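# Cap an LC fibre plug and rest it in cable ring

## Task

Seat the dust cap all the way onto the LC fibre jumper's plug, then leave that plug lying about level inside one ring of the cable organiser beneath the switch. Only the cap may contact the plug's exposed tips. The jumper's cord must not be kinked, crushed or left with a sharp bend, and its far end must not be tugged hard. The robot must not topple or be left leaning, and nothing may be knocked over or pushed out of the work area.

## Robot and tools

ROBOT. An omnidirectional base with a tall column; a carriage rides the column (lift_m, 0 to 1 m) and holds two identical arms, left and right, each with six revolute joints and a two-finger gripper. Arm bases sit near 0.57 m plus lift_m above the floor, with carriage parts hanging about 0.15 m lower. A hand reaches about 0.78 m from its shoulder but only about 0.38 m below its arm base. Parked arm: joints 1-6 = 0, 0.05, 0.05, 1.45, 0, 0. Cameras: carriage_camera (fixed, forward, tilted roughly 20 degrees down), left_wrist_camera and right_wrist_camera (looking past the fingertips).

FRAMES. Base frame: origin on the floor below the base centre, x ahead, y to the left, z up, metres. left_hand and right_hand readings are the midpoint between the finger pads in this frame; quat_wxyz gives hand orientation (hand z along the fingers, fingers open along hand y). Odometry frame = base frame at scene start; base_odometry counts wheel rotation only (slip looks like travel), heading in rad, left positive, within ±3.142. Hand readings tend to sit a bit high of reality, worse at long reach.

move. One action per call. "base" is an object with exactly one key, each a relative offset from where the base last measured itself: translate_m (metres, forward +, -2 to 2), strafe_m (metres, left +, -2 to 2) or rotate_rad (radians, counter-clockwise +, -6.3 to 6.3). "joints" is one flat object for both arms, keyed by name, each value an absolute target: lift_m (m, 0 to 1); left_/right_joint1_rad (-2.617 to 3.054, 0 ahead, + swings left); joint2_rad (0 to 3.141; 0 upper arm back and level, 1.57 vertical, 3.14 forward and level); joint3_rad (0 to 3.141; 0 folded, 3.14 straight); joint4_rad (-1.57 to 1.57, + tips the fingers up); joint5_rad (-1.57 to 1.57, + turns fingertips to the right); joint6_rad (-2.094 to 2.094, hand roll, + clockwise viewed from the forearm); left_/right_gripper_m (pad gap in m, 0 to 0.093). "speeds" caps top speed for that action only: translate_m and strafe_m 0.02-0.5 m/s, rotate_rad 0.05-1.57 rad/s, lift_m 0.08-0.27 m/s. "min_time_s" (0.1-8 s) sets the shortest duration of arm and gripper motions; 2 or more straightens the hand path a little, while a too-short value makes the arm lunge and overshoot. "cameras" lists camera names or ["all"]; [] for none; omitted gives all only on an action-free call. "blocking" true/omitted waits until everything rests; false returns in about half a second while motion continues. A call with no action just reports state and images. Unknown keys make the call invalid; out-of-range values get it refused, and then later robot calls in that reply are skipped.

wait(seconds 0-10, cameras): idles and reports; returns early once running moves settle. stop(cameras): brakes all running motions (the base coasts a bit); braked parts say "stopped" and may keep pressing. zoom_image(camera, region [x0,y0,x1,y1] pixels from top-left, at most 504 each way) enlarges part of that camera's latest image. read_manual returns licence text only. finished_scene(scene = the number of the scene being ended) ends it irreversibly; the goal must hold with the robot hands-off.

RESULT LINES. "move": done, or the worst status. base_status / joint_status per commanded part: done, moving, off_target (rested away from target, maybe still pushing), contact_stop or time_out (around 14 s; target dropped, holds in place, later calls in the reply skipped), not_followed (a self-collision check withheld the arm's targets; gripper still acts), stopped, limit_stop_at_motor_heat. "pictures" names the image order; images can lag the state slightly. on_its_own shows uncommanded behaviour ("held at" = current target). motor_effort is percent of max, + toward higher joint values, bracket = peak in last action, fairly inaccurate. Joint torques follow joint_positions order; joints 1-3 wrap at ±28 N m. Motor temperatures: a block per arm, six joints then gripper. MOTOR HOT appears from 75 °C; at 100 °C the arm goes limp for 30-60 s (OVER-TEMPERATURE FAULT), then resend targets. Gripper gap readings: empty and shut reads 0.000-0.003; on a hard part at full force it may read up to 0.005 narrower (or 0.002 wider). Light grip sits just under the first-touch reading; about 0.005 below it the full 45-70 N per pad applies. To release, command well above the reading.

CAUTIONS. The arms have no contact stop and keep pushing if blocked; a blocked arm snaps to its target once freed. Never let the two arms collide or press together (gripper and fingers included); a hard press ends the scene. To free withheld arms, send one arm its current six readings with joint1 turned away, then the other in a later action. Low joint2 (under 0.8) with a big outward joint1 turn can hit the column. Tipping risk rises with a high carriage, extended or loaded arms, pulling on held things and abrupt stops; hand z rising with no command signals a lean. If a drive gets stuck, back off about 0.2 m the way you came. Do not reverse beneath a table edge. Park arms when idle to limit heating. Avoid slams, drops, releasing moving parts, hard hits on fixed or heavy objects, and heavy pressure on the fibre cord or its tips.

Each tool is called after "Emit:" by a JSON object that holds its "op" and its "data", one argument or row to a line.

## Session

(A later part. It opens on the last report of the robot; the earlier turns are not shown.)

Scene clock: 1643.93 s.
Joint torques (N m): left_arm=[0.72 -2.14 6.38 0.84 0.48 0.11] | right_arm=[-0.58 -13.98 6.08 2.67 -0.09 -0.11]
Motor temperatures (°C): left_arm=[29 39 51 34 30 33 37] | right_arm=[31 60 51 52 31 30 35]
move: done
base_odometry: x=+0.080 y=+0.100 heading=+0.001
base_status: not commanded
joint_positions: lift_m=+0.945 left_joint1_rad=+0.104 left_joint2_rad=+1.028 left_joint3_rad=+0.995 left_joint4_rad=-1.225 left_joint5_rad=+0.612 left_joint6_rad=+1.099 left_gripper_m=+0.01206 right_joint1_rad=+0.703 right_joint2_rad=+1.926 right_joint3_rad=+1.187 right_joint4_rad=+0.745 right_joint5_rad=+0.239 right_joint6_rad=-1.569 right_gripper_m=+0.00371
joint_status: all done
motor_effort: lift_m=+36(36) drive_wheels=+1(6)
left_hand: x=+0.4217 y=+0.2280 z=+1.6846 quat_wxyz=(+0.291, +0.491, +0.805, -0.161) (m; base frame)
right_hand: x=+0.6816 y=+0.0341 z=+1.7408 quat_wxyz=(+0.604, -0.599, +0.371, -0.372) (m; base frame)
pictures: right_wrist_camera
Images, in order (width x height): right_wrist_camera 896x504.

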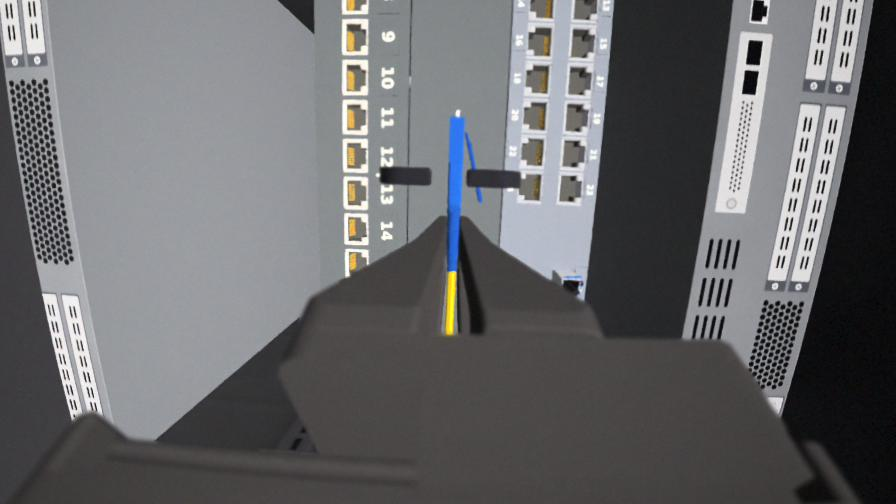

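Emit:
{"op": "move", "data": {
  "joints": {"right_joint1_rad": 0.624, "right_joint2_rad": 1.895, "right_joint3_rad": 1.17, "right_joint4_rad": 0.747, "right_joint5_rad": -0.008, "right_joint6_rad": -1.578},
  "cameras": ["right_wrist_camera"],
  "min_time_s": 1.5
}}

Emit:
{"op": "move", "data": {
  "joints": {"left_joint1_rad": -0.287, "left_joint2_rad": 1.855, "left_joint3_rad": 1.675, "left_joint4_rad": -0.93, "left_joint5_rad": 0.525, "left_joint6_rad": 0.83},
  "cameras": [],
  "min_time_s": 2
}}

Emit:
{"op": "move", "data": {
  "joints": {"left_joint1_rad": -0.303, "left_joint2_rad": 1.997, "left_joint3_rad": 2.066, "left_joint4_rad": -1.195, "left_joint5_rad": 0.516, "left_joint6_rad": 0.825},
  "cameras": ["all"],
  "min_time_s": 1.5
}}

Emit:
{"op": "zoom_image", "data": {
  "camera": "left_wrist_camera",
  "region": [240, 0, 520, 280]
}}

Scene clock: 1656.43 s.
Joint torques (N m): left_arm=[0.73 -2.17 6.38 0.84 0.49 0.11] | right_arm=[-0.55 -14.04 5.94 2.67 -0.1 -0.11]
Motor temperatures (°C): left_arm=[29 39 51 33 30 33 37] | right_arm=[31 60 51 54 31 30 35]
move: done
base_odometry: x=+0.080 y=+0.100 heading=+0.001
base_status: not commanded
joint_positions: lift_m=+0.945 left_joint1_rad=+0.104 left_joint2_rad=+1.028 left_joint3_rad=+0.995 left_joint4_rad=-1.225 left_joint5_rad=+0.612 left_joint6_rad=+1.099 left_gripper_m=+0.01206 right_joint1_rad=+0.629 right_joint2_rad=+1.926 right_joint3_rad=+1.187 right_joint4_rad=+0.745 right_joint5_rad=+0.004 right_joint6_rad=-1.569 right_gripper_m=+0.00371
joint_status: all done
motor_effort: lift_m=+36(36) drive_wheels=+2(7)
left_hand: x=+0.4217 y=+0.2280 z=+1.6846 quat_wxyz=(+0.291, +0.491, +0.805, -0.161) (m; base frame)
right_hand: x=+0.6856 y=+0.0345 z=+1.7409 quat_wxyz=(+0.632, -0.627, +0.321, -0.322) (m; base frame)
pictures: right_wrist_camera
Images, in order (width x height): right_wrist_camera 896x504.

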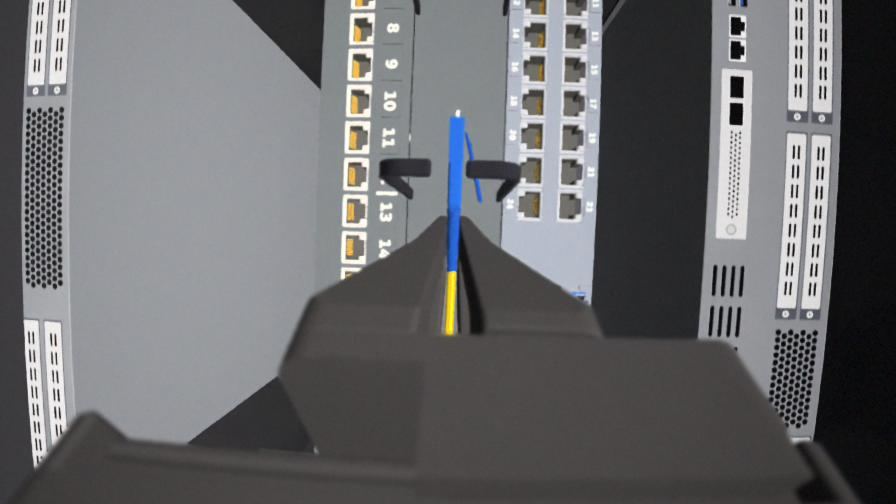

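Scene clock: 1658.73 s.
Joint torques (N m): left_arm=[-0.47 -7.5 10.86 1.22 0.23 -0.09] | right_arm=[-0.55 -14.02 5.93 2.64 -0.1 -0.11]
Motor temperatures (°C): left_arm=[29 39 51 34 30 33 37] | right_arm=[31 60 51 54 31 30 35]
move: done
base_odometry: x=+0.080 y=+0.100 heading=+0.001
base_status: not commanded
joint_positions: lift_m=+0.945 left_joint1_rad=-0.280 left_joint2_rad=+1.841 left_joint3_rad=+1.638 left_joint4_rad=-0.944 left_joint5_rad=+0.539 left_joint6_rad=+0.842 left_gripper_m=+0.01206 right_joint1_rad=+0.629 right_joint2_rad=+1.926 right_joint3_rad=+1.187 right_joint4_rad=+0.748 right_joint5_rad=+0.001 right_joint6_rad=-1.569 right_gripper_m=+0.00371
joint_status: all done
motor_effort: lift_m=+36(36) drive_wheels=+2(8)
left_hand: x=+0.6079 y=+0.1011 z=+1.6726 quat_wxyz=(+0.267, +0.549, +0.768, -0.194) (m; base frame)
right_hand: x=+0.6854 y=+0.0348 z=+1.7415 quat_wxyz=(+0.633, -0.627, +0.320, -0.322) (m; base frame)
pictures: none
No camera images: "cameras" was empty.

Scene clock: 1660.53 s.
Joint torques (N m): left_arm=[-0.58 -8.17 10.52 0.99 0.21 -0.1] | right_arm=[-0.57 -14.04 5.94 2.64 -0.1 -0.11]
Motor temperatures (°C): left_arm=[29 40 51 34 30 33 37] | right_arm=[31 61 50 54 31 30 35]
move: done
base_odometry: x=+0.080 y=+0.100 heading=+0.001
base_status: not commanded
joint_positions: lift_m=+0.945 left_joint1_rad=-0.295 left_joint2_rad=+1.981 left_joint3_rad=+2.030 left_joint4_rad=-1.184 left_joint5_rad=+0.529 left_joint6_rad=+0.836 left_gripper_m=+0.01206 right_joint1_rad=+0.629 right_joint2_rad=+1.926 right_joint3_rad=+1.187 right_joint4_rad=+0.748 right_joint5_rad=+0.001 right_joint6_rad=-1.569 right_gripper_m=+0.00371
joint_status: all done
motor_effort: lift_m=+36(36) drive_wheels=+6(6)
left_hand: x=+0.6313 y=+0.0887 z=+1.7232 quat_wxyz=(+0.269, +0.553, +0.765, -0.190) (m; base frame)
right_hand: x=+0.6854 y=+0.0348 z=+1.7415 quat_wxyz=(+0.633, -0.627, +0.320, -0.322) (m; base frame)
pictures: carriage_camera, left_wrist_camera, right_wrist_camera
Images, in order (width x height): carriage_camera 896x504, left_wrist_camera 896x504, right_wrist_camera 896x504.

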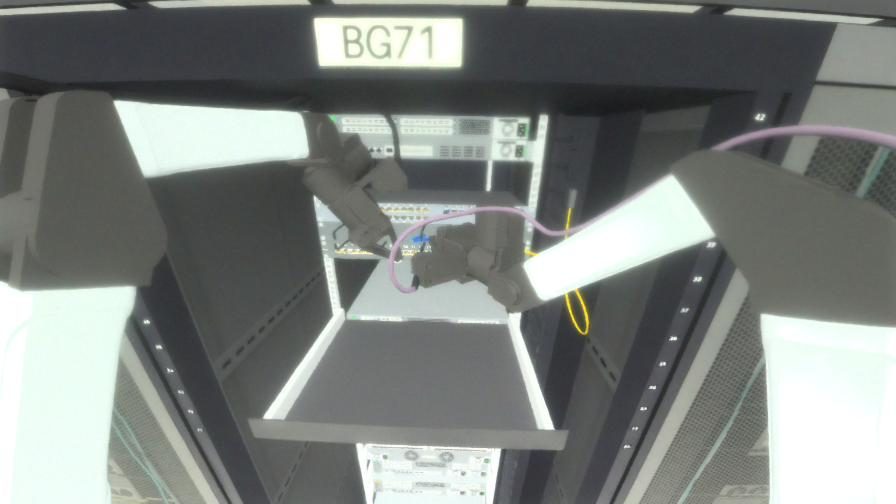

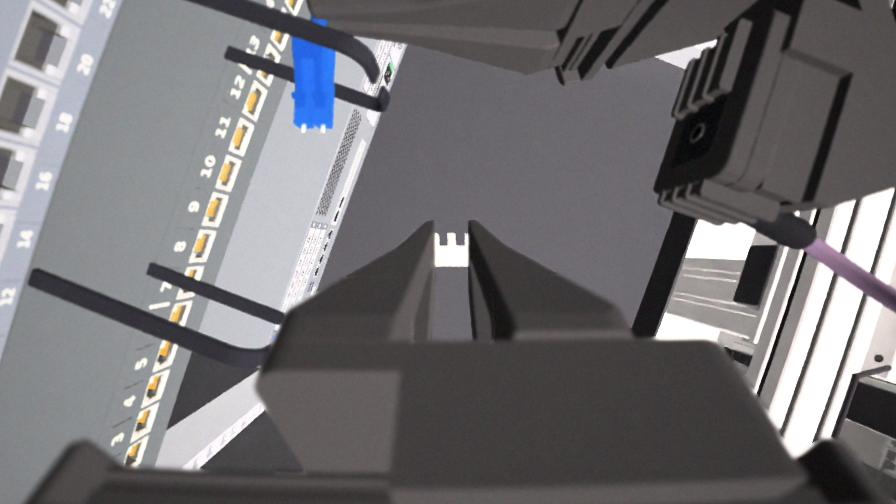

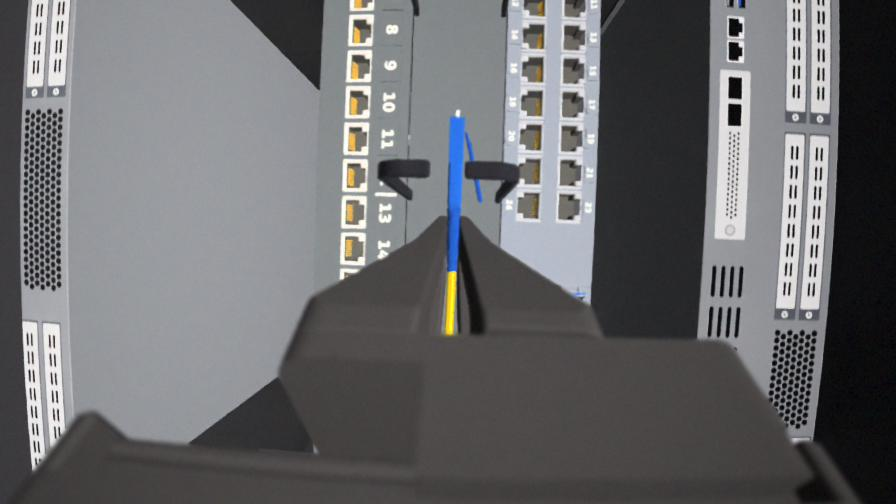

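Scaled by 1.800 from the camera's 896x504 image, which has a finer 1280x720 frame.

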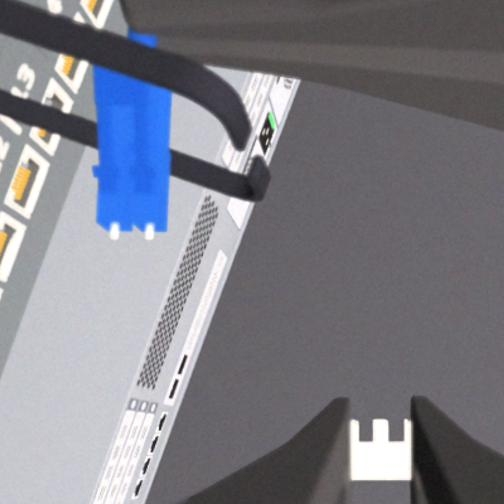

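Emit:
{"op": "zoom_image", "data": {
  "camera": "carriage_camera",
  "region": [100, 60, 400, 220]
}}

Scaled by 1.680 from the camera's 896x504 image, which has a finer 1280x720 frame.

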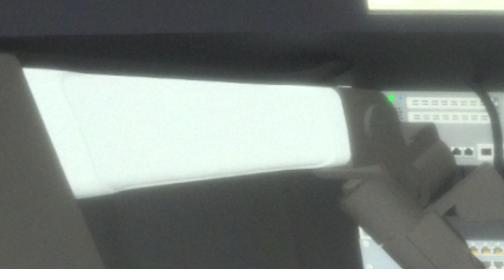

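Emit:
{"op": "move", "data": {
  "joints": {"left_joint1_rad": -0.287, "left_joint2_rad": 1.845, "left_joint3_rad": 1.65, "left_joint4_rad": -0.94, "left_joint5_rad": 0.53, "left_joint6_rad": 0.83},
  "cameras": [],
  "min_time_s": 1.5
}}

Emit:
{"op": "move", "data": {
  "joints": {"left_joint1_rad": 0.112, "left_joint2_rad": 1.02, "left_joint3_rad": 0.985, "left_joint4_rad": -1.225, "left_joint5_rad": 0.621, "left_joint6_rad": 1.11, "right_joint1_rad": 0.709, "right_joint2_rad": 1.945, "right_joint3_rad": 1.211, "right_joint4_rad": 0.735, "right_joint5_rad": 0.249},
  "cameras": [],
  "min_time_s": 2
}}

Emit:
{"op": "move", "data": {
  "joints": {"right_joint1_rad": 0.778, "right_joint2_rad": 1.969, "right_joint3_rad": 1.245, "right_joint4_rad": 0.725, "right_joint5_rad": 0.481},
  "cameras": [],
  "min_time_s": 1.2
}}

Emit:
{"op": "move", "data": {
  "joints": {"right_joint1_rad": 0.841, "right_joint2_rad": 2.008, "right_joint3_rad": 1.306, "right_joint4_rad": 0.71, "right_joint5_rad": 0.705},
  "cameras": ["right_wrist_camera"],
  "min_time_s": 1.2
}}

Scene clock: 1798.80 s.
Joint torques (N m): left_arm=[0.66 -12.34 6.16 1.16 0.36 -0.05] | right_arm=[-0.55 -14.05 5.96 2.64 -0.1 -0.11]
Motor temperatures (°C): left_arm=[29 47 56 34 29 33 37] | right_arm=[31 64 48 58 31 30 36]
move: done
base_odometry: x=+0.080 y=+0.100 heading=+0.001
base_status: not commanded
joint_positions: lift_m=+0.945 left_joint1_rad=-0.295 left_joint2_rad=+1.886 left_joint3_rad=+1.666 left_joint4_rad=-0.956 left_joint5_rad=+0.529 left_joint6_rad=+0.836 left_gripper_m=+0.01205 right_joint1_rad=+0.629 right_joint2_rad=+1.926 right_joint3_rad=+1.187 right_joint4_rad=+0.748 right_joint5_rad=+0.001 right_joint6_rad=-1.569 right_gripper_m=+0.00371
joint_status: all done
motor_effort: lift_m=+36(36) drive_wheels=+3(6)
left_hand: x=+0.6110 y=+0.0949 z=+1.6615 quat_wxyz=(+0.251, +0.551, +0.772, -0.196) (m; base frame)
right_hand: x=+0.6854 y=+0.0348 z=+1.7415 quat_wxyz=(+0.633, -0.627, +0.320, -0.322) (m; base frame)
pictures: none
No camera images: "cameras" was empty.

Scene clock: 1801.10 s.
Joint torques (N m): left_arm=[0.72 -2.48 5.86 0.76 0.54 0.12] | right_arm=[0.58 -9.37 9.52 2.49 0.11 -0.11]
Motor temperatures (°C): left_arm=[29 47 56 34 29 33 37] | right_arm=[31 63 48 58 31 30 36]
move: done
base_odometry: x=+0.080 y=+0.100 heading=+0.001
base_status: not commanded
joint_positions: lift_m=+0.945 left_joint1_rad=+0.104 left_joint2_rad=+1.032 left_joint3_rad=+1.001 left_joint4_rad=-1.215 left_joint5_rad=+0.607 left_joint6_rad=+1.098 left_gripper_m=+0.01205 right_joint1_rad=+0.703 right_joint2_rad=+1.926 right_joint3_rad=+1.187 right_joint4_rad=+0.748 right_joint5_rad=+0.239 right_joint6_rad=-1.569 right_gripper_m=+0.00371
joint_status: all done
motor_effort: lift_m=+36(36) drive_wheels=+2(5)
left_hand: x=+0.4250 y=+0.2290 z=+1.6860 quat_wxyz=(+0.294, +0.492, +0.805, -0.156) (m; base frame)
right_hand: x=+0.6815 y=+0.0343 z=+1.7415 quat_wxyz=(+0.605, -0.598, +0.371, -0.372) (m; base frame)
pictures: none
No camera images: "cameras" was empty.

Scene clock: 1802.63 s.
Joint torques (N m): left_arm=[0.72 -2.47 5.87 0.75 0.52 0.11] | right_arm=[0.47 -9.52 9.63 2.42 0.1 -0.11]
Motor temperatures (°C): left_arm=[29 46 56 34 29 33 37] | right_arm=[31 63 48 58 31 30 36]
move: done
base_odometry: x=+0.080 y=+0.100 heading=+0.001
base_status: not commanded
joint_positions: lift_m=+0.945 left_joint1_rad=+0.104 left_joint2_rad=+1.032 left_joint3_rad=+1.001 left_joint4_rad=-1.215 left_joint5_rad=+0.607 left_joint6_rad=+1.099 left_gripper_m=+0.01205 right_joint1_rad=+0.772 right_joint2_rad=+1.949 right_joint3_rad=+1.219 right_joint4_rad=+0.741 right_joint5_rad=+0.470 right_joint6_rad=-1.569 right_gripper_m=+0.00371
joint_status: all done
motor_effort: lift_m=+36(36) drive_wheels=+2(6)
left_hand: x=+0.4250 y=+0.2290 z=+1.6860 quat_wxyz=(+0.294, +0.492, +0.804, -0.156) (m; base frame)
right_hand: x=+0.6779 y=+0.0339 z=+1.7419 quat_wxyz=(+0.574, -0.565, +0.419, -0.419) (m; base frame)
pictures: none
No camera images: "cameras" was empty.

Scene clock: 1804.13 s.
Joint torques (N m): left_arm=[0.72 -2.48 5.83 0.75 0.52 0.12] | right_arm=[0.55 -9.81 9.65 2.32 0.1 -0.12]
Motor temperatures (°C): left_arm=[29 46 56 34 29 33 37] | right_arm=[31 63 49 58 31 30 36]
move: done
base_odometry: x=+0.080 y=+0.100 heading=+0.001
base_status: not commanded
joint_positions: lift_m=+0.945 left_joint1_rad=+0.104 left_joint2_rad=+1.032 left_joint3_rad=+1.001 left_joint4_rad=-1.216 left_joint5_rad=+0.608 left_joint6_rad=+1.099 left_gripper_m=+0.01205 right_joint1_rad=+0.835 right_joint2_rad=+1.987 right_joint3_rad=+1.280 right_joint4_rad=+0.726 right_joint5_rad=+0.694 right_joint6_rad=-1.569 right_gripper_m=+0.00371
joint_status: all done
motor_effort: lift_m=+36(36) drive_wheels=+3(7)
left_hand: x=+0.4249 y=+0.2289 z=+1.6861 quat_wxyz=(+0.294, +0.492, +0.804, -0.156) (m; base frame)
right_hand: x=+0.6734 y=+0.0334 z=+1.7442 quat_wxyz=(+0.541, -0.527, +0.464, -0.463) (m; base frame)
pictures: right_wrist_camera
Images, in order (width x height): right_wrist_camera 896x504.

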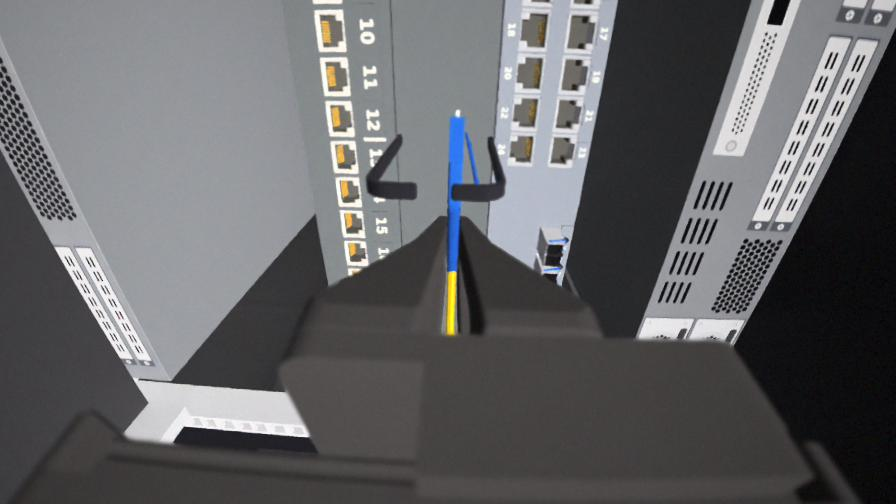

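Emit:
{"op": "move", "data": {
  "joints": {"lift_m": 0.924},
  "speeds": {"lift_m": 0.08},
  "cameras": []
}}

Emit:
{"op": "move", "data": {
  "joints": {"right_gripper_m": 0.03},
  "cameras": ["right_wrist_camera"],
  "min_time_s": 2
}}

Scene clock: 1809.43 s.
Joint torques (N m): left_arm=[0.7 -2.33 6.26 0.79 0.51 0.11] | right_arm=[0.58 -10.4 9.03 2.41 0.09 -0.11]
Motor temperatures (°C): left_arm=[29 45 56 34 29 33 37] | right_arm=[31 62 50 57 31 30 36]
move: done
base_odometry: x=+0.080 y=+0.100 heading=+0.001
base_status: not commanded
joint_positions: lift_m=+0.924 left_joint1_rad=+0.104 left_joint2_rad=+1.030 left_joint3_rad=+0.997 left_joint4_rad=-1.220 left_joint5_rad=+0.609 left_joint6_rad=+1.099 left_gripper_m=+0.01205 right_joint1_rad=+0.835 right_joint2_rad=+1.993 right_joint3_rad=+1.287 right_joint4_rad=+0.719 right_joint5_rad=+0.697 right_joint6_rad=-1.570 right_gripper_m=+0.00371
joint_status: all done
motor_effort: lift_m=+34(35) drive_wheels=+3(5)
left_hand: x=+0.4232 y=+0.2285 z=+1.6640 quat_wxyz=(+0.292, +0.491, +0.805, -0.159) (m; base frame)
right_hand: x=+0.6746 y=+0.0340 z=+1.7219 quat_wxyz=(+0.538, -0.529, +0.464, -0.464) (m; base frame)
pictures: none
No camera images: "cameras" was empty.

Scene clock: 1811.73 s.
Joint torques (N m): left_arm=[0.7 -2.39 6.22 0.79 0.52 0.11] | right_arm=[0.54 -10.41 9.01 2.41 0.09 -0.11]
Motor temperatures (°C): left_arm=[29 45 56 34 29 33 37] | right_arm=[31 61 50 57 31 30 36]
move: done
base_odometry: x=+0.080 y=+0.100 heading=+0.001
base_status: not commanded
joint_positions: lift_m=+0.924 left_joint1_rad=+0.104 left_joint2_rad=+1.030 left_joint3_rad=+0.997 left_joint4_rad=-1.220 left_joint5_rad=+0.609 left_joint6_rad=+1.099 left_gripper_m=+0.01205 right_joint1_rad=+0.835 right_joint2_rad=+1.993 right_joint3_rad=+1.287 right_joint4_rad=+0.719 right_joint5_rad=+0.697 right_joint6_rad=-1.570 right_gripper_m=+0.02988
joint_status: all done
motor_effort: lift_m=+34(34) drive_wheels=+2(7)
left_hand: x=+0.4232 y=+0.2285 z=+1.6640 quat_wxyz=(+0.292, +0.491, +0.805, -0.159) (m; base frame)
right_hand: x=+0.6746 y=+0.0340 z=+1.7219 quat_wxyz=(+0.538, -0.529, +0.464, -0.464) (m; base frame)
pictures: right_wrist_camera
Images, in order (width x height): right_wrist_camera 896x504.

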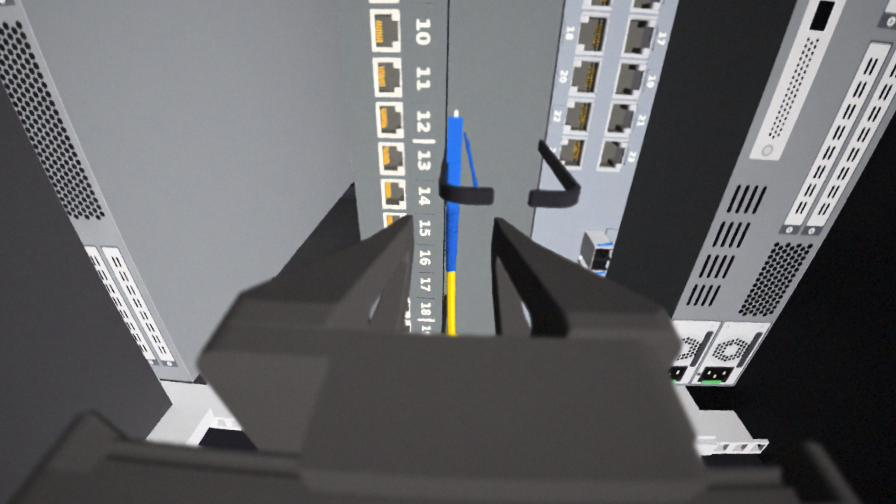

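Emit:
{"op": "move", "data": {
  "joints": {"right_joint1_rad": 0.981, "right_joint2_rad": 1.768, "right_joint3_rad": 1.004, "right_joint4_rad": 0.783, "right_joint5_rad": 0.846, "right_joint6_rad": -1.578},
  "cameras": ["right_wrist_camera"],
  "min_time_s": 2
}}

Emit:
{"op": "move", "data": {
  "base": {"translate_m": 0.07},
  "speeds": {"translate_m": 0.08},
  "cameras": ["right_wrist_camera", "left_wrist_camera"]
}}

Scene clock: 1827.87 s.
Joint torques (N m): left_arm=[0.7 -2.36 6.23 0.79 0.51 0.11] | right_arm=[0.54 -12.07 5.82 2.43 0.11 -0.1]
Motor temperatures (°C): left_arm=[29 44 54 34 30 33 37] | right_arm=[31 60 51 56 31 30 35]
move: done
base_odometry: x=+0.080 y=+0.100 heading=+0.001
base_status: not commanded
joint_positions: lift_m=+0.924 left_joint1_rad=+0.104 left_joint2_rad=+1.030 left_joint3_rad=+0.997 left_joint4_rad=-1.220 left_joint5_rad=+0.609 left_joint6_rad=+1.099 left_gripper_m=+0.01205 right_joint1_rad=+0.975 right_joint2_rad=+1.794 right_joint3_rad=+1.019 right_joint4_rad=+0.782 right_joint5_rad=+0.836 right_joint6_rad=-1.570 right_gripper_m=+0.02988
joint_status: all done
motor_effort: lift_m=+34(34) drive_wheels=-3(8)
left_hand: x=+0.4232 y=+0.2285 z=+1.6640 quat_wxyz=(+0.292, +0.491, +0.805, -0.159) (m; base frame)
right_hand: x=+0.5949 y=+0.0229 z=+1.7218 quat_wxyz=(+0.536, -0.531, +0.465, -0.464) (m; base frame)
pictures: right_wrist_camera
Images, in order (width x height): right_wrist_camera 896x504.

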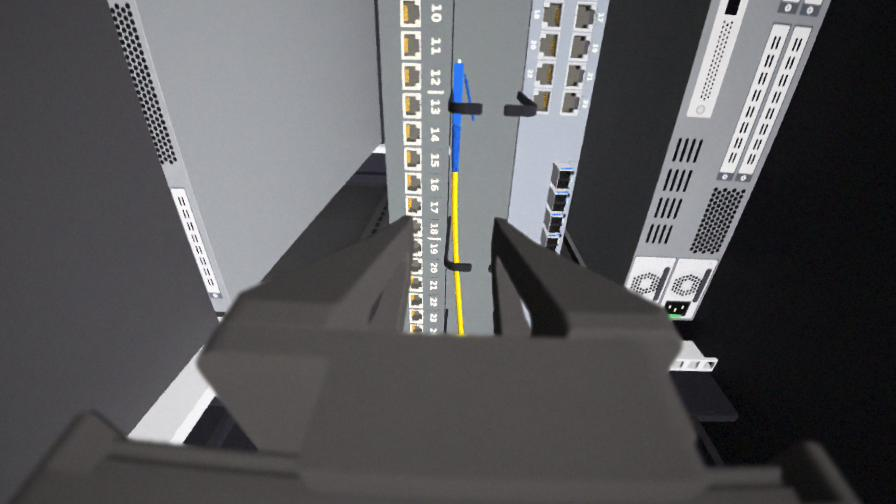

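Scene clock: 1829.37 s.
Joint torques (N m): left_arm=[0.73 -2.09 6.23 0.82 0.51 0.11] | right_arm=[0.27 -11.89 5.83 2.42 0.09 -0.1]
Motor temperatures (°C): left_arm=[29 43 54 34 30 33 37] | right_arm=[31 60 51 56 31 30 35]
move: done
base_odometry: x=+0.150 y=+0.101 heading=+0.001
base_status: done
joint_positions: lift_m=+0.924 left_joint1_rad=+0.104 left_joint2_rad=+1.027 left_joint3_rad=+0.997 left_joint4_rad=-1.221 left_joint5_rad=+0.609 left_joint6_rad=+1.099 left_gripper_m=+0.01205 right_joint1_rad=+0.979 right_joint2_rad=+1.792 right_joint3_rad=+1.019 right_joint4_rad=+0.784 right_joint5_rad=+0.838 right_joint6_rad=-1.570 right_gripper_m=+0.02988
joint_status: not commanded
motor_effort: lift_m=+34(34) drive_wheels=+2(11)
left_hand: x=+0.4227 y=+0.2285 z=+1.6645 quat_wxyz=(+0.293, +0.492, +0.805, -0.158) (m; base frame)
right_hand: x=+0.5934 y=+0.0239 z=+1.7230 quat_wxyz=(+0.538, -0.530, +0.464, -0.463) (m; base frame)
pictures: left_wrist_camera, right_wrist_camera
Images, in order (width x height): left_wrist_camera 896x504, right_wrist_camera 896x504.

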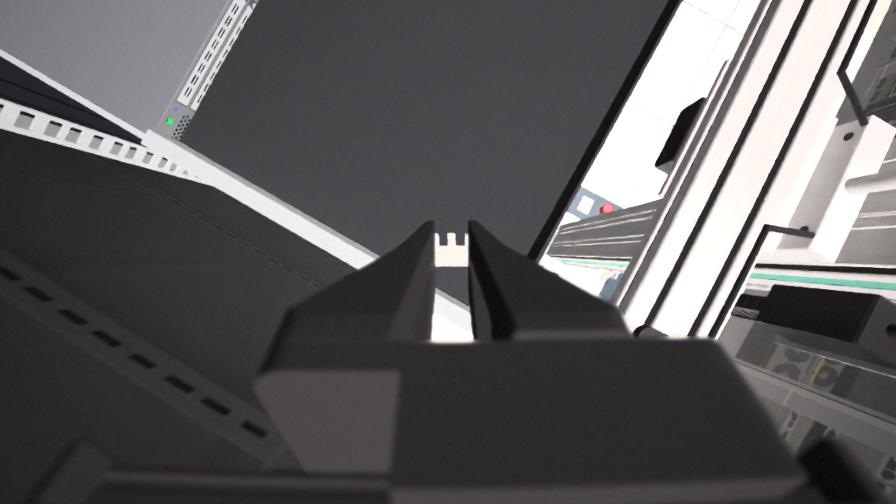

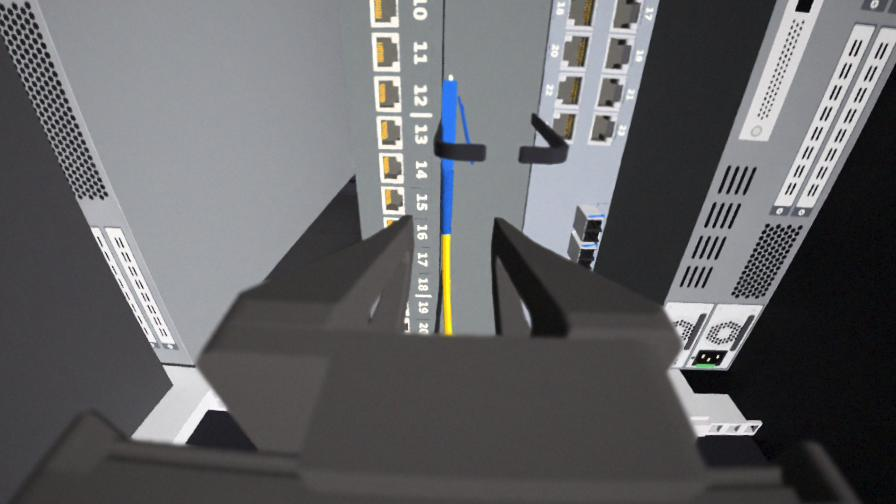

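Emit:
{"op": "move", "data": {
  "joints": {"right_joint1_rad": 1.059, "right_joint2_rad": 1.725, "right_joint3_rad": 0.961, "right_joint4_rad": 0.78, "right_joint5_rad": 0.923, "right_joint6_rad": -1.578},
  "cameras": [],
  "min_time_s": 1
}}

Emit:
{"op": "move", "data": {
  "joints": {"lift_m": 0.8945, "right_joint2_rad": 1.67, "right_joint3_rad": 1.069, "right_joint4_rad": 0.64},
  "cameras": ["right_wrist_camera"],
  "min_time_s": 1
}}

Emit:
{"op": "zoom_image", "data": {
  "camera": "right_wrist_camera",
  "region": [380, 40, 540, 280]
}}

Scene clock: 1841.27 s.
Joint torques (N m): left_arm=[0.7 -2.07 6.22 0.81 0.51 0.11] | right_arm=[0.47 -11.51 5.78 2.34 0.1 -0.11]
Motor temperatures (°C): left_arm=[29 42 53 34 30 33 37] | right_arm=[31 61 50 54 31 30 35]
move: done
base_odometry: x=+0.150 y=+0.101 heading=+0.001
base_status: not commanded
joint_positions: lift_m=+0.924 left_joint1_rad=+0.104 left_joint2_rad=+1.027 left_joint3_rad=+0.997 left_joint4_rad=-1.221 left_joint5_rad=+0.609 left_joint6_rad=+1.099 left_gripper_m=+0.01205 right_joint1_rad=+1.054 right_joint2_rad=+1.750 right_joint3_rad=+0.976 right_joint4_rad=+0.784 right_joint5_rad=+0.912 right_joint6_rad=-1.570 right_gripper_m=+0.02988
joint_status: all done
motor_effort: lift_m=+34(34) drive_wheels=+3(6)
left_hand: x=+0.4227 y=+0.2285 z=+1.6645 quat_wxyz=(+0.293, +0.492, +0.805, -0.158) (m; base frame)
right_hand: x=+0.5645 y=+0.0291 z=+1.7249 quat_wxyz=(+0.538, -0.530, +0.464, -0.462) (m; base frame)
pictures: none
No camera images: "cameras" was empty.

Scene clock: 1842.63 s.
Joint torques (N m): left_arm=[0.72 -2.04 6.46 0.83 0.49 0.11] | right_arm=[0.44 -10.97 9.54 2.19 0.1 -0.11]
Motor temperatures (°C): left_arm=[29 42 53 34 30 33 37] | right_arm=[31 60 50 54 31 30 35]
move: done
base_odometry: x=+0.150 y=+0.101 heading=+0.001
base_status: not commanded
joint_positions: lift_m=+0.895 left_joint1_rad=+0.104 left_joint2_rad=+1.027 left_joint3_rad=+0.994 left_joint4_rad=-1.224 left_joint5_rad=+0.611 left_joint6_rad=+1.099 left_gripper_m=+0.01205 right_joint1_rad=+1.054 right_joint2_rad=+1.692 right_joint3_rad=+1.045 right_joint4_rad=+0.658 right_joint5_rad=+0.915 right_joint6_rad=-1.570 right_gripper_m=+0.02988
joint_status: all done
motor_effort: lift_m=+34(36) drive_wheels=+3(6)
left_hand: x=+0.4217 y=+0.2281 z=+1.6341 quat_wxyz=(+0.291, +0.491, +0.805, -0.160) (m; base frame)
right_hand: x=+0.5642 y=+0.0281 z=+1.7264 quat_wxyz=(+0.538, -0.530, +0.465, -0.463) (m; base frame)
pictures: right_wrist_camera
Images, in order (width x height): right_wrist_camera 896x504.

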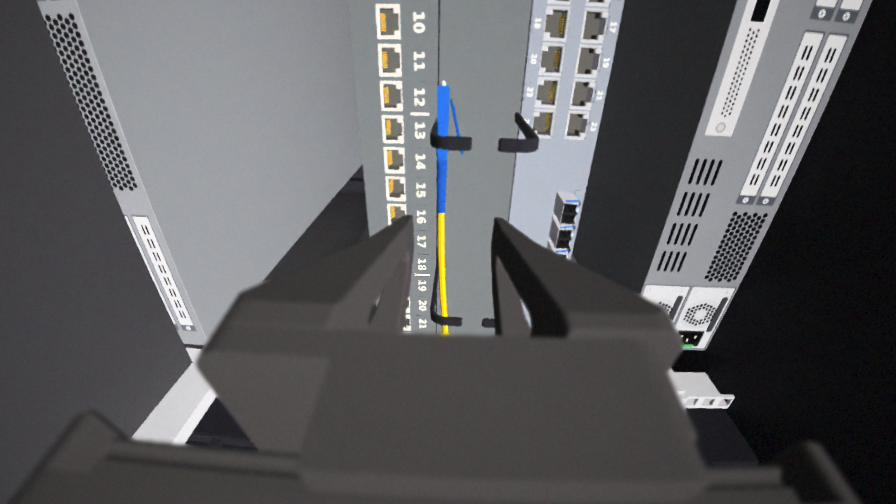

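Scaled by 2.100 from the camera's 896x504 image, which has a finer 1280x720 frame.

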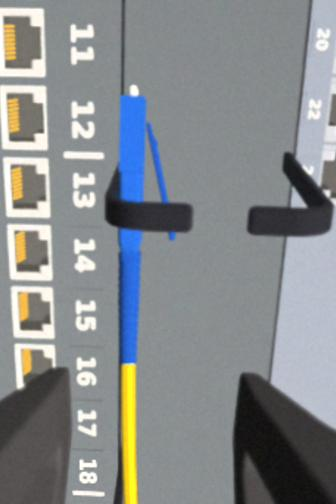

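Emit:
{"op": "move", "data": {
  "joints": {"right_joint1_rad": 0.9645, "right_joint2_rad": 1.813, "right_joint3_rad": 1.18, "right_joint4_rad": 0.62, "right_joint5_rad": 0.82, "right_joint6_rad": -1.578},
  "cameras": ["right_wrist_camera"],
  "min_time_s": 1.5
}}

Emit:
{"op": "zoom_image", "data": {
  "camera": "right_wrist_camera",
  "region": [380, 60, 540, 300]
}}

Scene clock: 1853.13 s.
Joint torques (N m): left_arm=[0.73 -2.09 6.43 0.83 0.49 0.11] | right_arm=[-0.62 -8.34 9.8 2.24 -0.11 -0.11]
Motor temperatures (°C): left_arm=[29 42 54 34 30 33 37] | right_arm=[31 60 52 54 31 30 35]
move: done
base_odometry: x=+0.150 y=+0.101 heading=+0.001
base_status: not commanded
joint_positions: lift_m=+0.895 left_joint1_rad=+0.104 left_joint2_rad=+1.027 left_joint3_rad=+0.994 left_joint4_rad=-1.224 left_joint5_rad=+0.611 left_joint6_rad=+1.099 left_gripper_m=+0.01205 right_joint1_rad=+0.970 right_joint2_rad=+1.795 right_joint3_rad=+1.154 right_joint4_rad=+0.637 right_joint5_rad=+0.830 right_joint6_rad=-1.570 right_gripper_m=+0.02988
joint_status: all done
motor_effort: lift_m=+34(35) drive_wheels=+0(7)
left_hand: x=+0.4217 y=+0.2281 z=+1.6341 quat_wxyz=(+0.291, +0.491, +0.805, -0.160) (m; base frame)
right_hand: x=+0.6051 y=+0.0348 z=+1.7204 quat_wxyz=(+0.533, -0.535, +0.464, -0.464) (m; base frame)
pictures: right_wrist_camera
Images, in order (width x height): right_wrist_camera 896x504.

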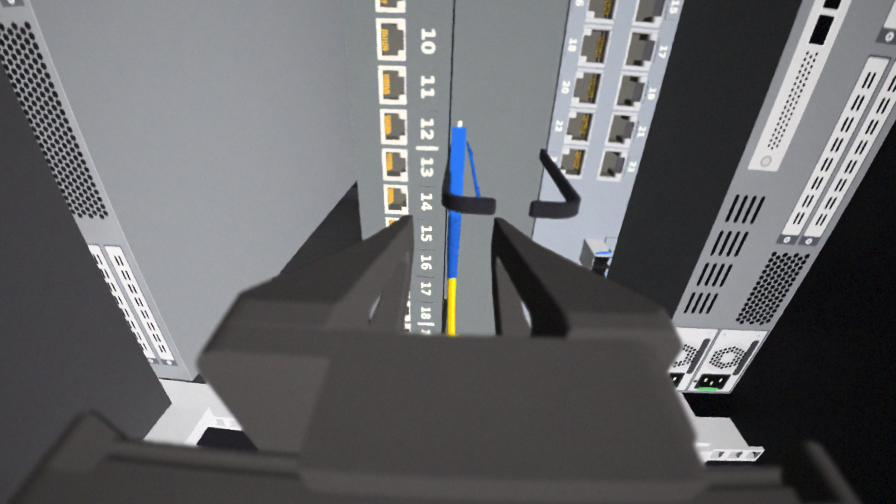

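Scaled by 2.100 from the camera's 896x504 image, which has a finer 1280x720 frame.

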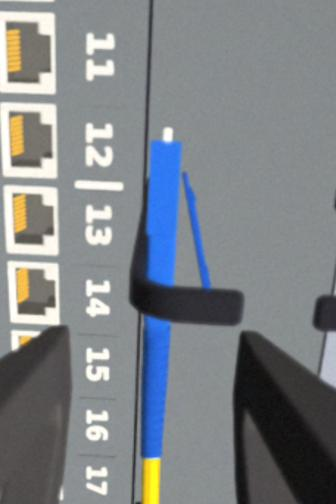

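Emit:
{"op": "move", "data": {
  "joints": {"right_gripper_m": 0.0},
  "cameras": [],
  "min_time_s": 2
}}

Emit:
{"op": "move", "data": {
  "joints": {"lift_m": 0.913},
  "speeds": {"lift_m": 0.08},
  "cameras": ["right_wrist_camera"]
}}

Scene clock: 1859.13 s.
Joint torques (N m): left_arm=[0.72 -2.07 6.43 0.84 0.49 0.12] | right_arm=[-0.59 -8.31 9.61 2.25 -0.09 -0.1]
Motor temperatures (°C): left_arm=[29 41 54 34 30 33 37] | right_arm=[31 58 52 54 31 30 35]
move: done
base_odometry: x=+0.150 y=+0.101 heading=+0.001
base_status: not commanded
joint_positions: lift_m=+0.895 left_joint1_rad=+0.104 left_joint2_rad=+1.027 left_joint3_rad=+0.994 left_joint4_rad=-1.224 left_joint5_rad=+0.611 left_joint6_rad=+1.099 left_gripper_m=+0.01205 right_joint1_rad=+0.970 right_joint2_rad=+1.795 right_joint3_rad=+1.156 right_joint4_rad=+0.636 right_joint5_rad=+0.830 right_joint6_rad=-1.570 right_gripper_m=+0.00364
joint_status: all done
motor_effort: lift_m=+35(35) drive_wheels=+3(8)
left_hand: x=+0.4217 y=+0.2281 z=+1.6341 quat_wxyz=(+0.291, +0.491, +0.805, -0.160) (m; base frame)
right_hand: x=+0.6052 y=+0.0351 z=+1.7211 quat_wxyz=(+0.533, -0.535, +0.464, -0.464) (m; base frame)
pictures: none
No camera images: "cameras" was empty.

Scene clock: 1859.73 s.
Joint torques (N m): left_arm=[0.7 -2.02 6.49 0.83 0.48 0.11] | right_arm=[-0.61 -8.9 9.17 2.32 -0.08 -0.1]
Motor temperatures (°C): left_arm=[29 41 54 34 30 33 37] | right_arm=[31 58 52 54 31 30 35]
move: done
base_odometry: x=+0.150 y=+0.101 heading=+0.001
base_status: not commanded
joint_positions: lift_m=+0.913 left_joint1_rad=+0.104 left_joint2_rad=+1.027 left_joint3_rad=+0.994 left_joint4_rad=-1.225 left_joint5_rad=+0.612 left_joint6_rad=+1.099 left_gripper_m=+0.01205 right_joint1_rad=+0.970 right_joint2_rad=+1.800 right_joint3_rad=+1.161 right_joint4_rad=+0.631 right_joint5_rad=+0.829 right_joint6_rad=-1.570 right_gripper_m=+0.00364
joint_status: all done
motor_effort: lift_m=+36(42) drive_wheels=+4(5)
left_hand: x=+0.4215 y=+0.2279 z=+1.6524 quat_wxyz=(+0.291, +0.491, +0.805, -0.161) (m; base frame)
right_hand: x=+0.6060 y=+0.0363 z=+1.7381 quat_wxyz=(+0.531, -0.537, +0.464, -0.464) (m; base frame)
pictures: right_wrist_camera
Images, in order (width x height): right_wrist_camera 896x504.

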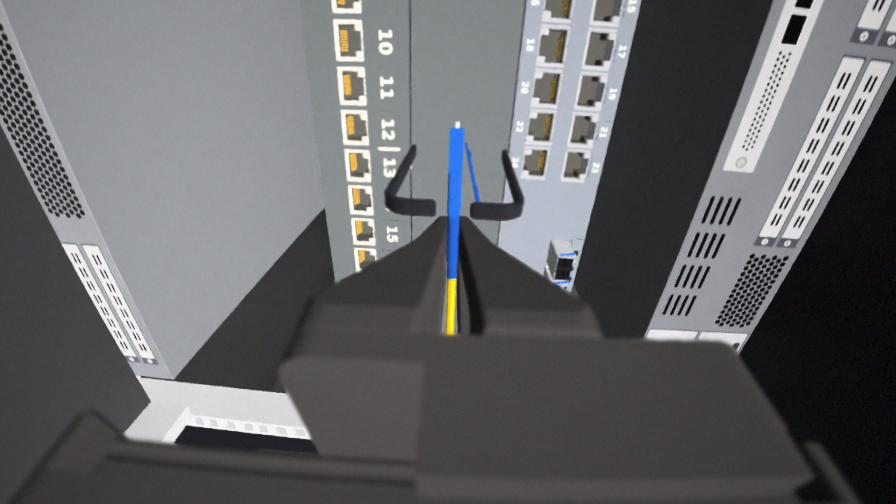

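Emit:
{"op": "move", "data": {
  "joints": {"right_joint1_rad": 0.9, "right_joint2_rad": 1.702, "right_joint3_rad": 1.066, "right_joint4_rad": 0.657, "right_joint5_rad": 0.594, "right_joint6_rad": -1.578},
  "cameras": [],
  "min_time_s": 1.2
}}

Emit:
{"op": "move", "data": {
  "joints": {"right_joint1_rad": 0.824, "right_joint2_rad": 1.6625, "right_joint3_rad": 1.02, "right_joint4_rad": 0.664, "right_joint5_rad": 0.354},
  "cameras": [],
  "min_time_s": 1.2
}}

Emit:
{"op": "move", "data": {
  "joints": {"right_joint1_rad": 0.739, "right_joint2_rad": 1.651, "right_joint3_rad": 1.007, "right_joint4_rad": 0.665, "right_joint5_rad": 0.107},
  "cameras": ["right_wrist_camera"],
  "min_time_s": 1.2
}}

Scene clock: 1874.70 s.
Joint torques (N m): left_arm=[0.7 -2.04 6.48 0.83 0.49 0.11] | right_arm=[-0.58 -11.82 6.26 2.58 -0.1 -0.1]
Motor temperatures (°C): left_arm=[29 41 54 34 30 33 37] | right_arm=[31 56 52 54 31 30 35]
move: done
base_odometry: x=+0.150 y=+0.101 heading=+0.001
base_status: not commanded
joint_positions: lift_m=+0.913 left_joint1_rad=+0.104 left_joint2_rad=+1.027 left_joint3_rad=+0.994 left_joint4_rad=-1.225 left_joint5_rad=+0.612 left_joint6_rad=+1.099 left_gripper_m=+0.01205 right_joint1_rad=+0.905 right_joint2_rad=+1.728 right_joint3_rad=+1.081 right_joint4_rad=+0.655 right_joint5_rad=+0.606 right_joint6_rad=-1.570 right_gripper_m=+0.00364
joint_status: all done
motor_effort: lift_m=+36(36) drive_wheels=+2(5)
left_hand: x=+0.4215 y=+0.2279 z=+1.6524 quat_wxyz=(+0.291, +0.491, +0.805, -0.161) (m; base frame)
right_hand: x=+0.6081 y=+0.0330 z=+1.7433 quat_wxyz=(+0.572, -0.566, +0.420, -0.420) (m; base frame)
pictures: none
No camera images: "cameras" was empty.

Scene clock: 1876.23 s.
Joint torques (N m): left_arm=[0.7 -2.04 6.48 0.83 0.49 0.12] | right_arm=[-0.55 -11.45 6.27 2.65 -0.09 -0.1]
Motor temperatures (°C): left_arm=[29 41 54 34 30 33 37] | right_arm=[31 56 52 54 31 30 35]
move: done
base_odometry: x=+0.150 y=+0.101 heading=+0.001
base_status: not commanded
joint_positions: lift_m=+0.913 left_joint1_rad=+0.104 left_joint2_rad=+1.027 left_joint3_rad=+0.994 left_joint4_rad=-1.225 left_joint5_rad=+0.612 left_joint6_rad=+1.099 left_gripper_m=+0.01205 right_joint1_rad=+0.829 right_joint2_rad=+1.688 right_joint3_rad=+1.035 right_joint4_rad=+0.662 right_joint5_rad=+0.366 right_joint6_rad=-1.570 right_gripper_m=+0.00364
joint_status: all done
motor_effort: lift_m=+36(36) drive_wheels=+1(5)
left_hand: x=+0.4215 y=+0.2279 z=+1.6524 quat_wxyz=(+0.291, +0.491, +0.805, -0.161) (m; base frame)
right_hand: x=+0.6113 y=+0.0334 z=+1.7437 quat_wxyz=(+0.605, -0.598, +0.371, -0.372) (m; base frame)
pictures: none
No camera images: "cameras" was empty.

Scene clock: 1877.77 s.
Joint torques (N m): left_arm=[0.7 -2.03 6.5 0.83 0.49 0.11] | right_arm=[-0.57 -11.36 6.31 2.68 -0.12 -0.11]
Motor temperatures (°C): left_arm=[29 41 53 34 30 33 37] | right_arm=[31 56 52 54 31 30 35]
move: done
base_odometry: x=+0.150 y=+0.101 heading=+0.001
base_status: not commanded
joint_positions: lift_m=+0.913 left_joint1_rad=+0.104 left_joint2_rad=+1.027 left_joint3_rad=+0.994 left_joint4_rad=-1.225 left_joint5_rad=+0.612 left_joint6_rad=+1.099 left_gripper_m=+0.01205 right_joint1_rad=+0.744 right_joint2_rad=+1.676 right_joint3_rad=+1.022 right_joint4_rad=+0.663 right_joint5_rad=+0.119 right_joint6_rad=-1.570 right_gripper_m=+0.00364
joint_status: all done
motor_effort: lift_m=+35(36) drive_wheels=+3(6)
left_hand: x=+0.4215 y=+0.2279 z=+1.6524 quat_wxyz=(+0.291, +0.491, +0.805, -0.161) (m; base frame)
right_hand: x=+0.6158 y=+0.0339 z=+1.7438 quat_wxyz=(+0.633, -0.627, +0.321, -0.323) (m; base frame)
pictures: right_wrist_camera
Images, in order (width x height): right_wrist_camera 896x504.

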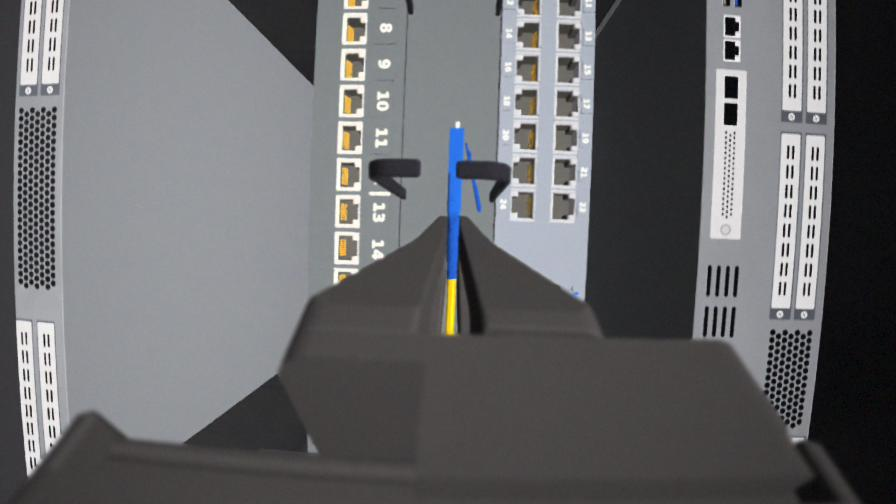

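Emit:
{"op": "move", "data": {
  "joints": {"right_joint1_rad": 0.7655, "right_joint2_rad": 1.705, "right_joint3_rad": 1.053, "right_joint4_rad": 0.674, "right_joint5_rad": 0.1445},
  "cameras": ["right_wrist_camera"],
  "min_time_s": 1
}}

Emit:
{"op": "zoom_image", "data": {
  "camera": "right_wrist_camera",
  "region": [360, 60, 540, 300]
}}

Scene clock: 1904.87 s.
Joint torques (N m): left_arm=[0.7 -2.04 6.49 0.84 0.48 0.11] | right_arm=[0.59 -7.6 9.94 2.67 0.09 -0.11]
Motor temperatures (°C): left_arm=[29 40 53 34 30 33 37] | right_arm=[31 56 52 55 31 30 36]
move: done
base_odometry: x=+0.150 y=+0.101 heading=+0.001
base_status: not commanded
joint_positions: lift_m=+0.913 left_joint1_rad=+0.104 left_joint2_rad=+1.027 left_joint3_rad=+0.994 left_joint4_rad=-1.225 left_joint5_rad=+0.612 left_joint6_rad=+1.099 left_gripper_m=+0.01205 right_joint1_rad=+0.759 right_joint2_rad=+1.689 right_joint3_rad=+1.027 right_joint4_rad=+0.672 right_joint5_rad=+0.135 right_joint6_rad=-1.570 right_gripper_m=+0.00364
joint_status: all done
motor_effort: lift_m=+36(36) drive_wheels=+3(7)
left_hand: x=+0.4215 y=+0.2279 z=+1.6524 quat_wxyz=(+0.291, +0.491, +0.805, -0.161) (m; base frame)
right_hand: x=+0.6142 y=+0.0393 z=+1.7417 quat_wxyz=(+0.633, -0.626, +0.321, -0.323) (m; base frame)
pictures: right_wrist_camera
Images, in order (width x height): right_wrist_camera 896x504.

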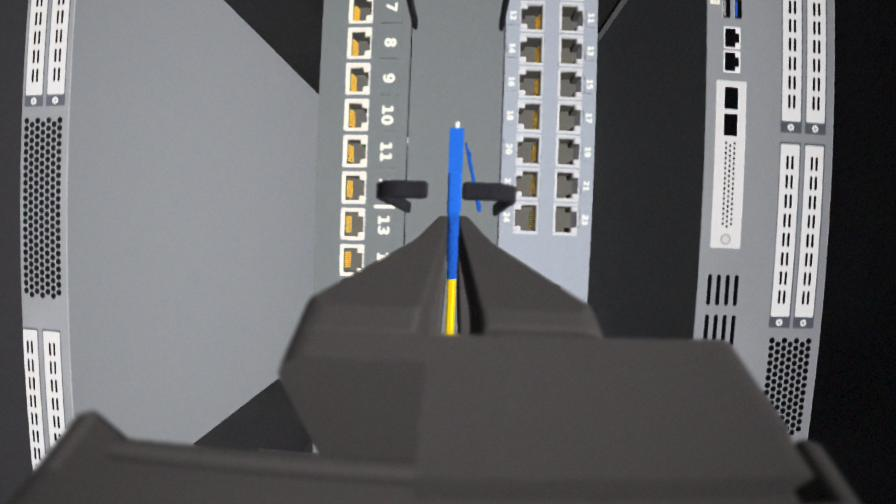

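Scaled by 2.100 from the camera's 896x504 image, which has a finer 1280x720 frame.

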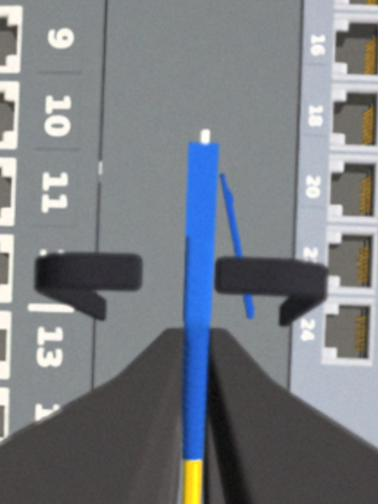

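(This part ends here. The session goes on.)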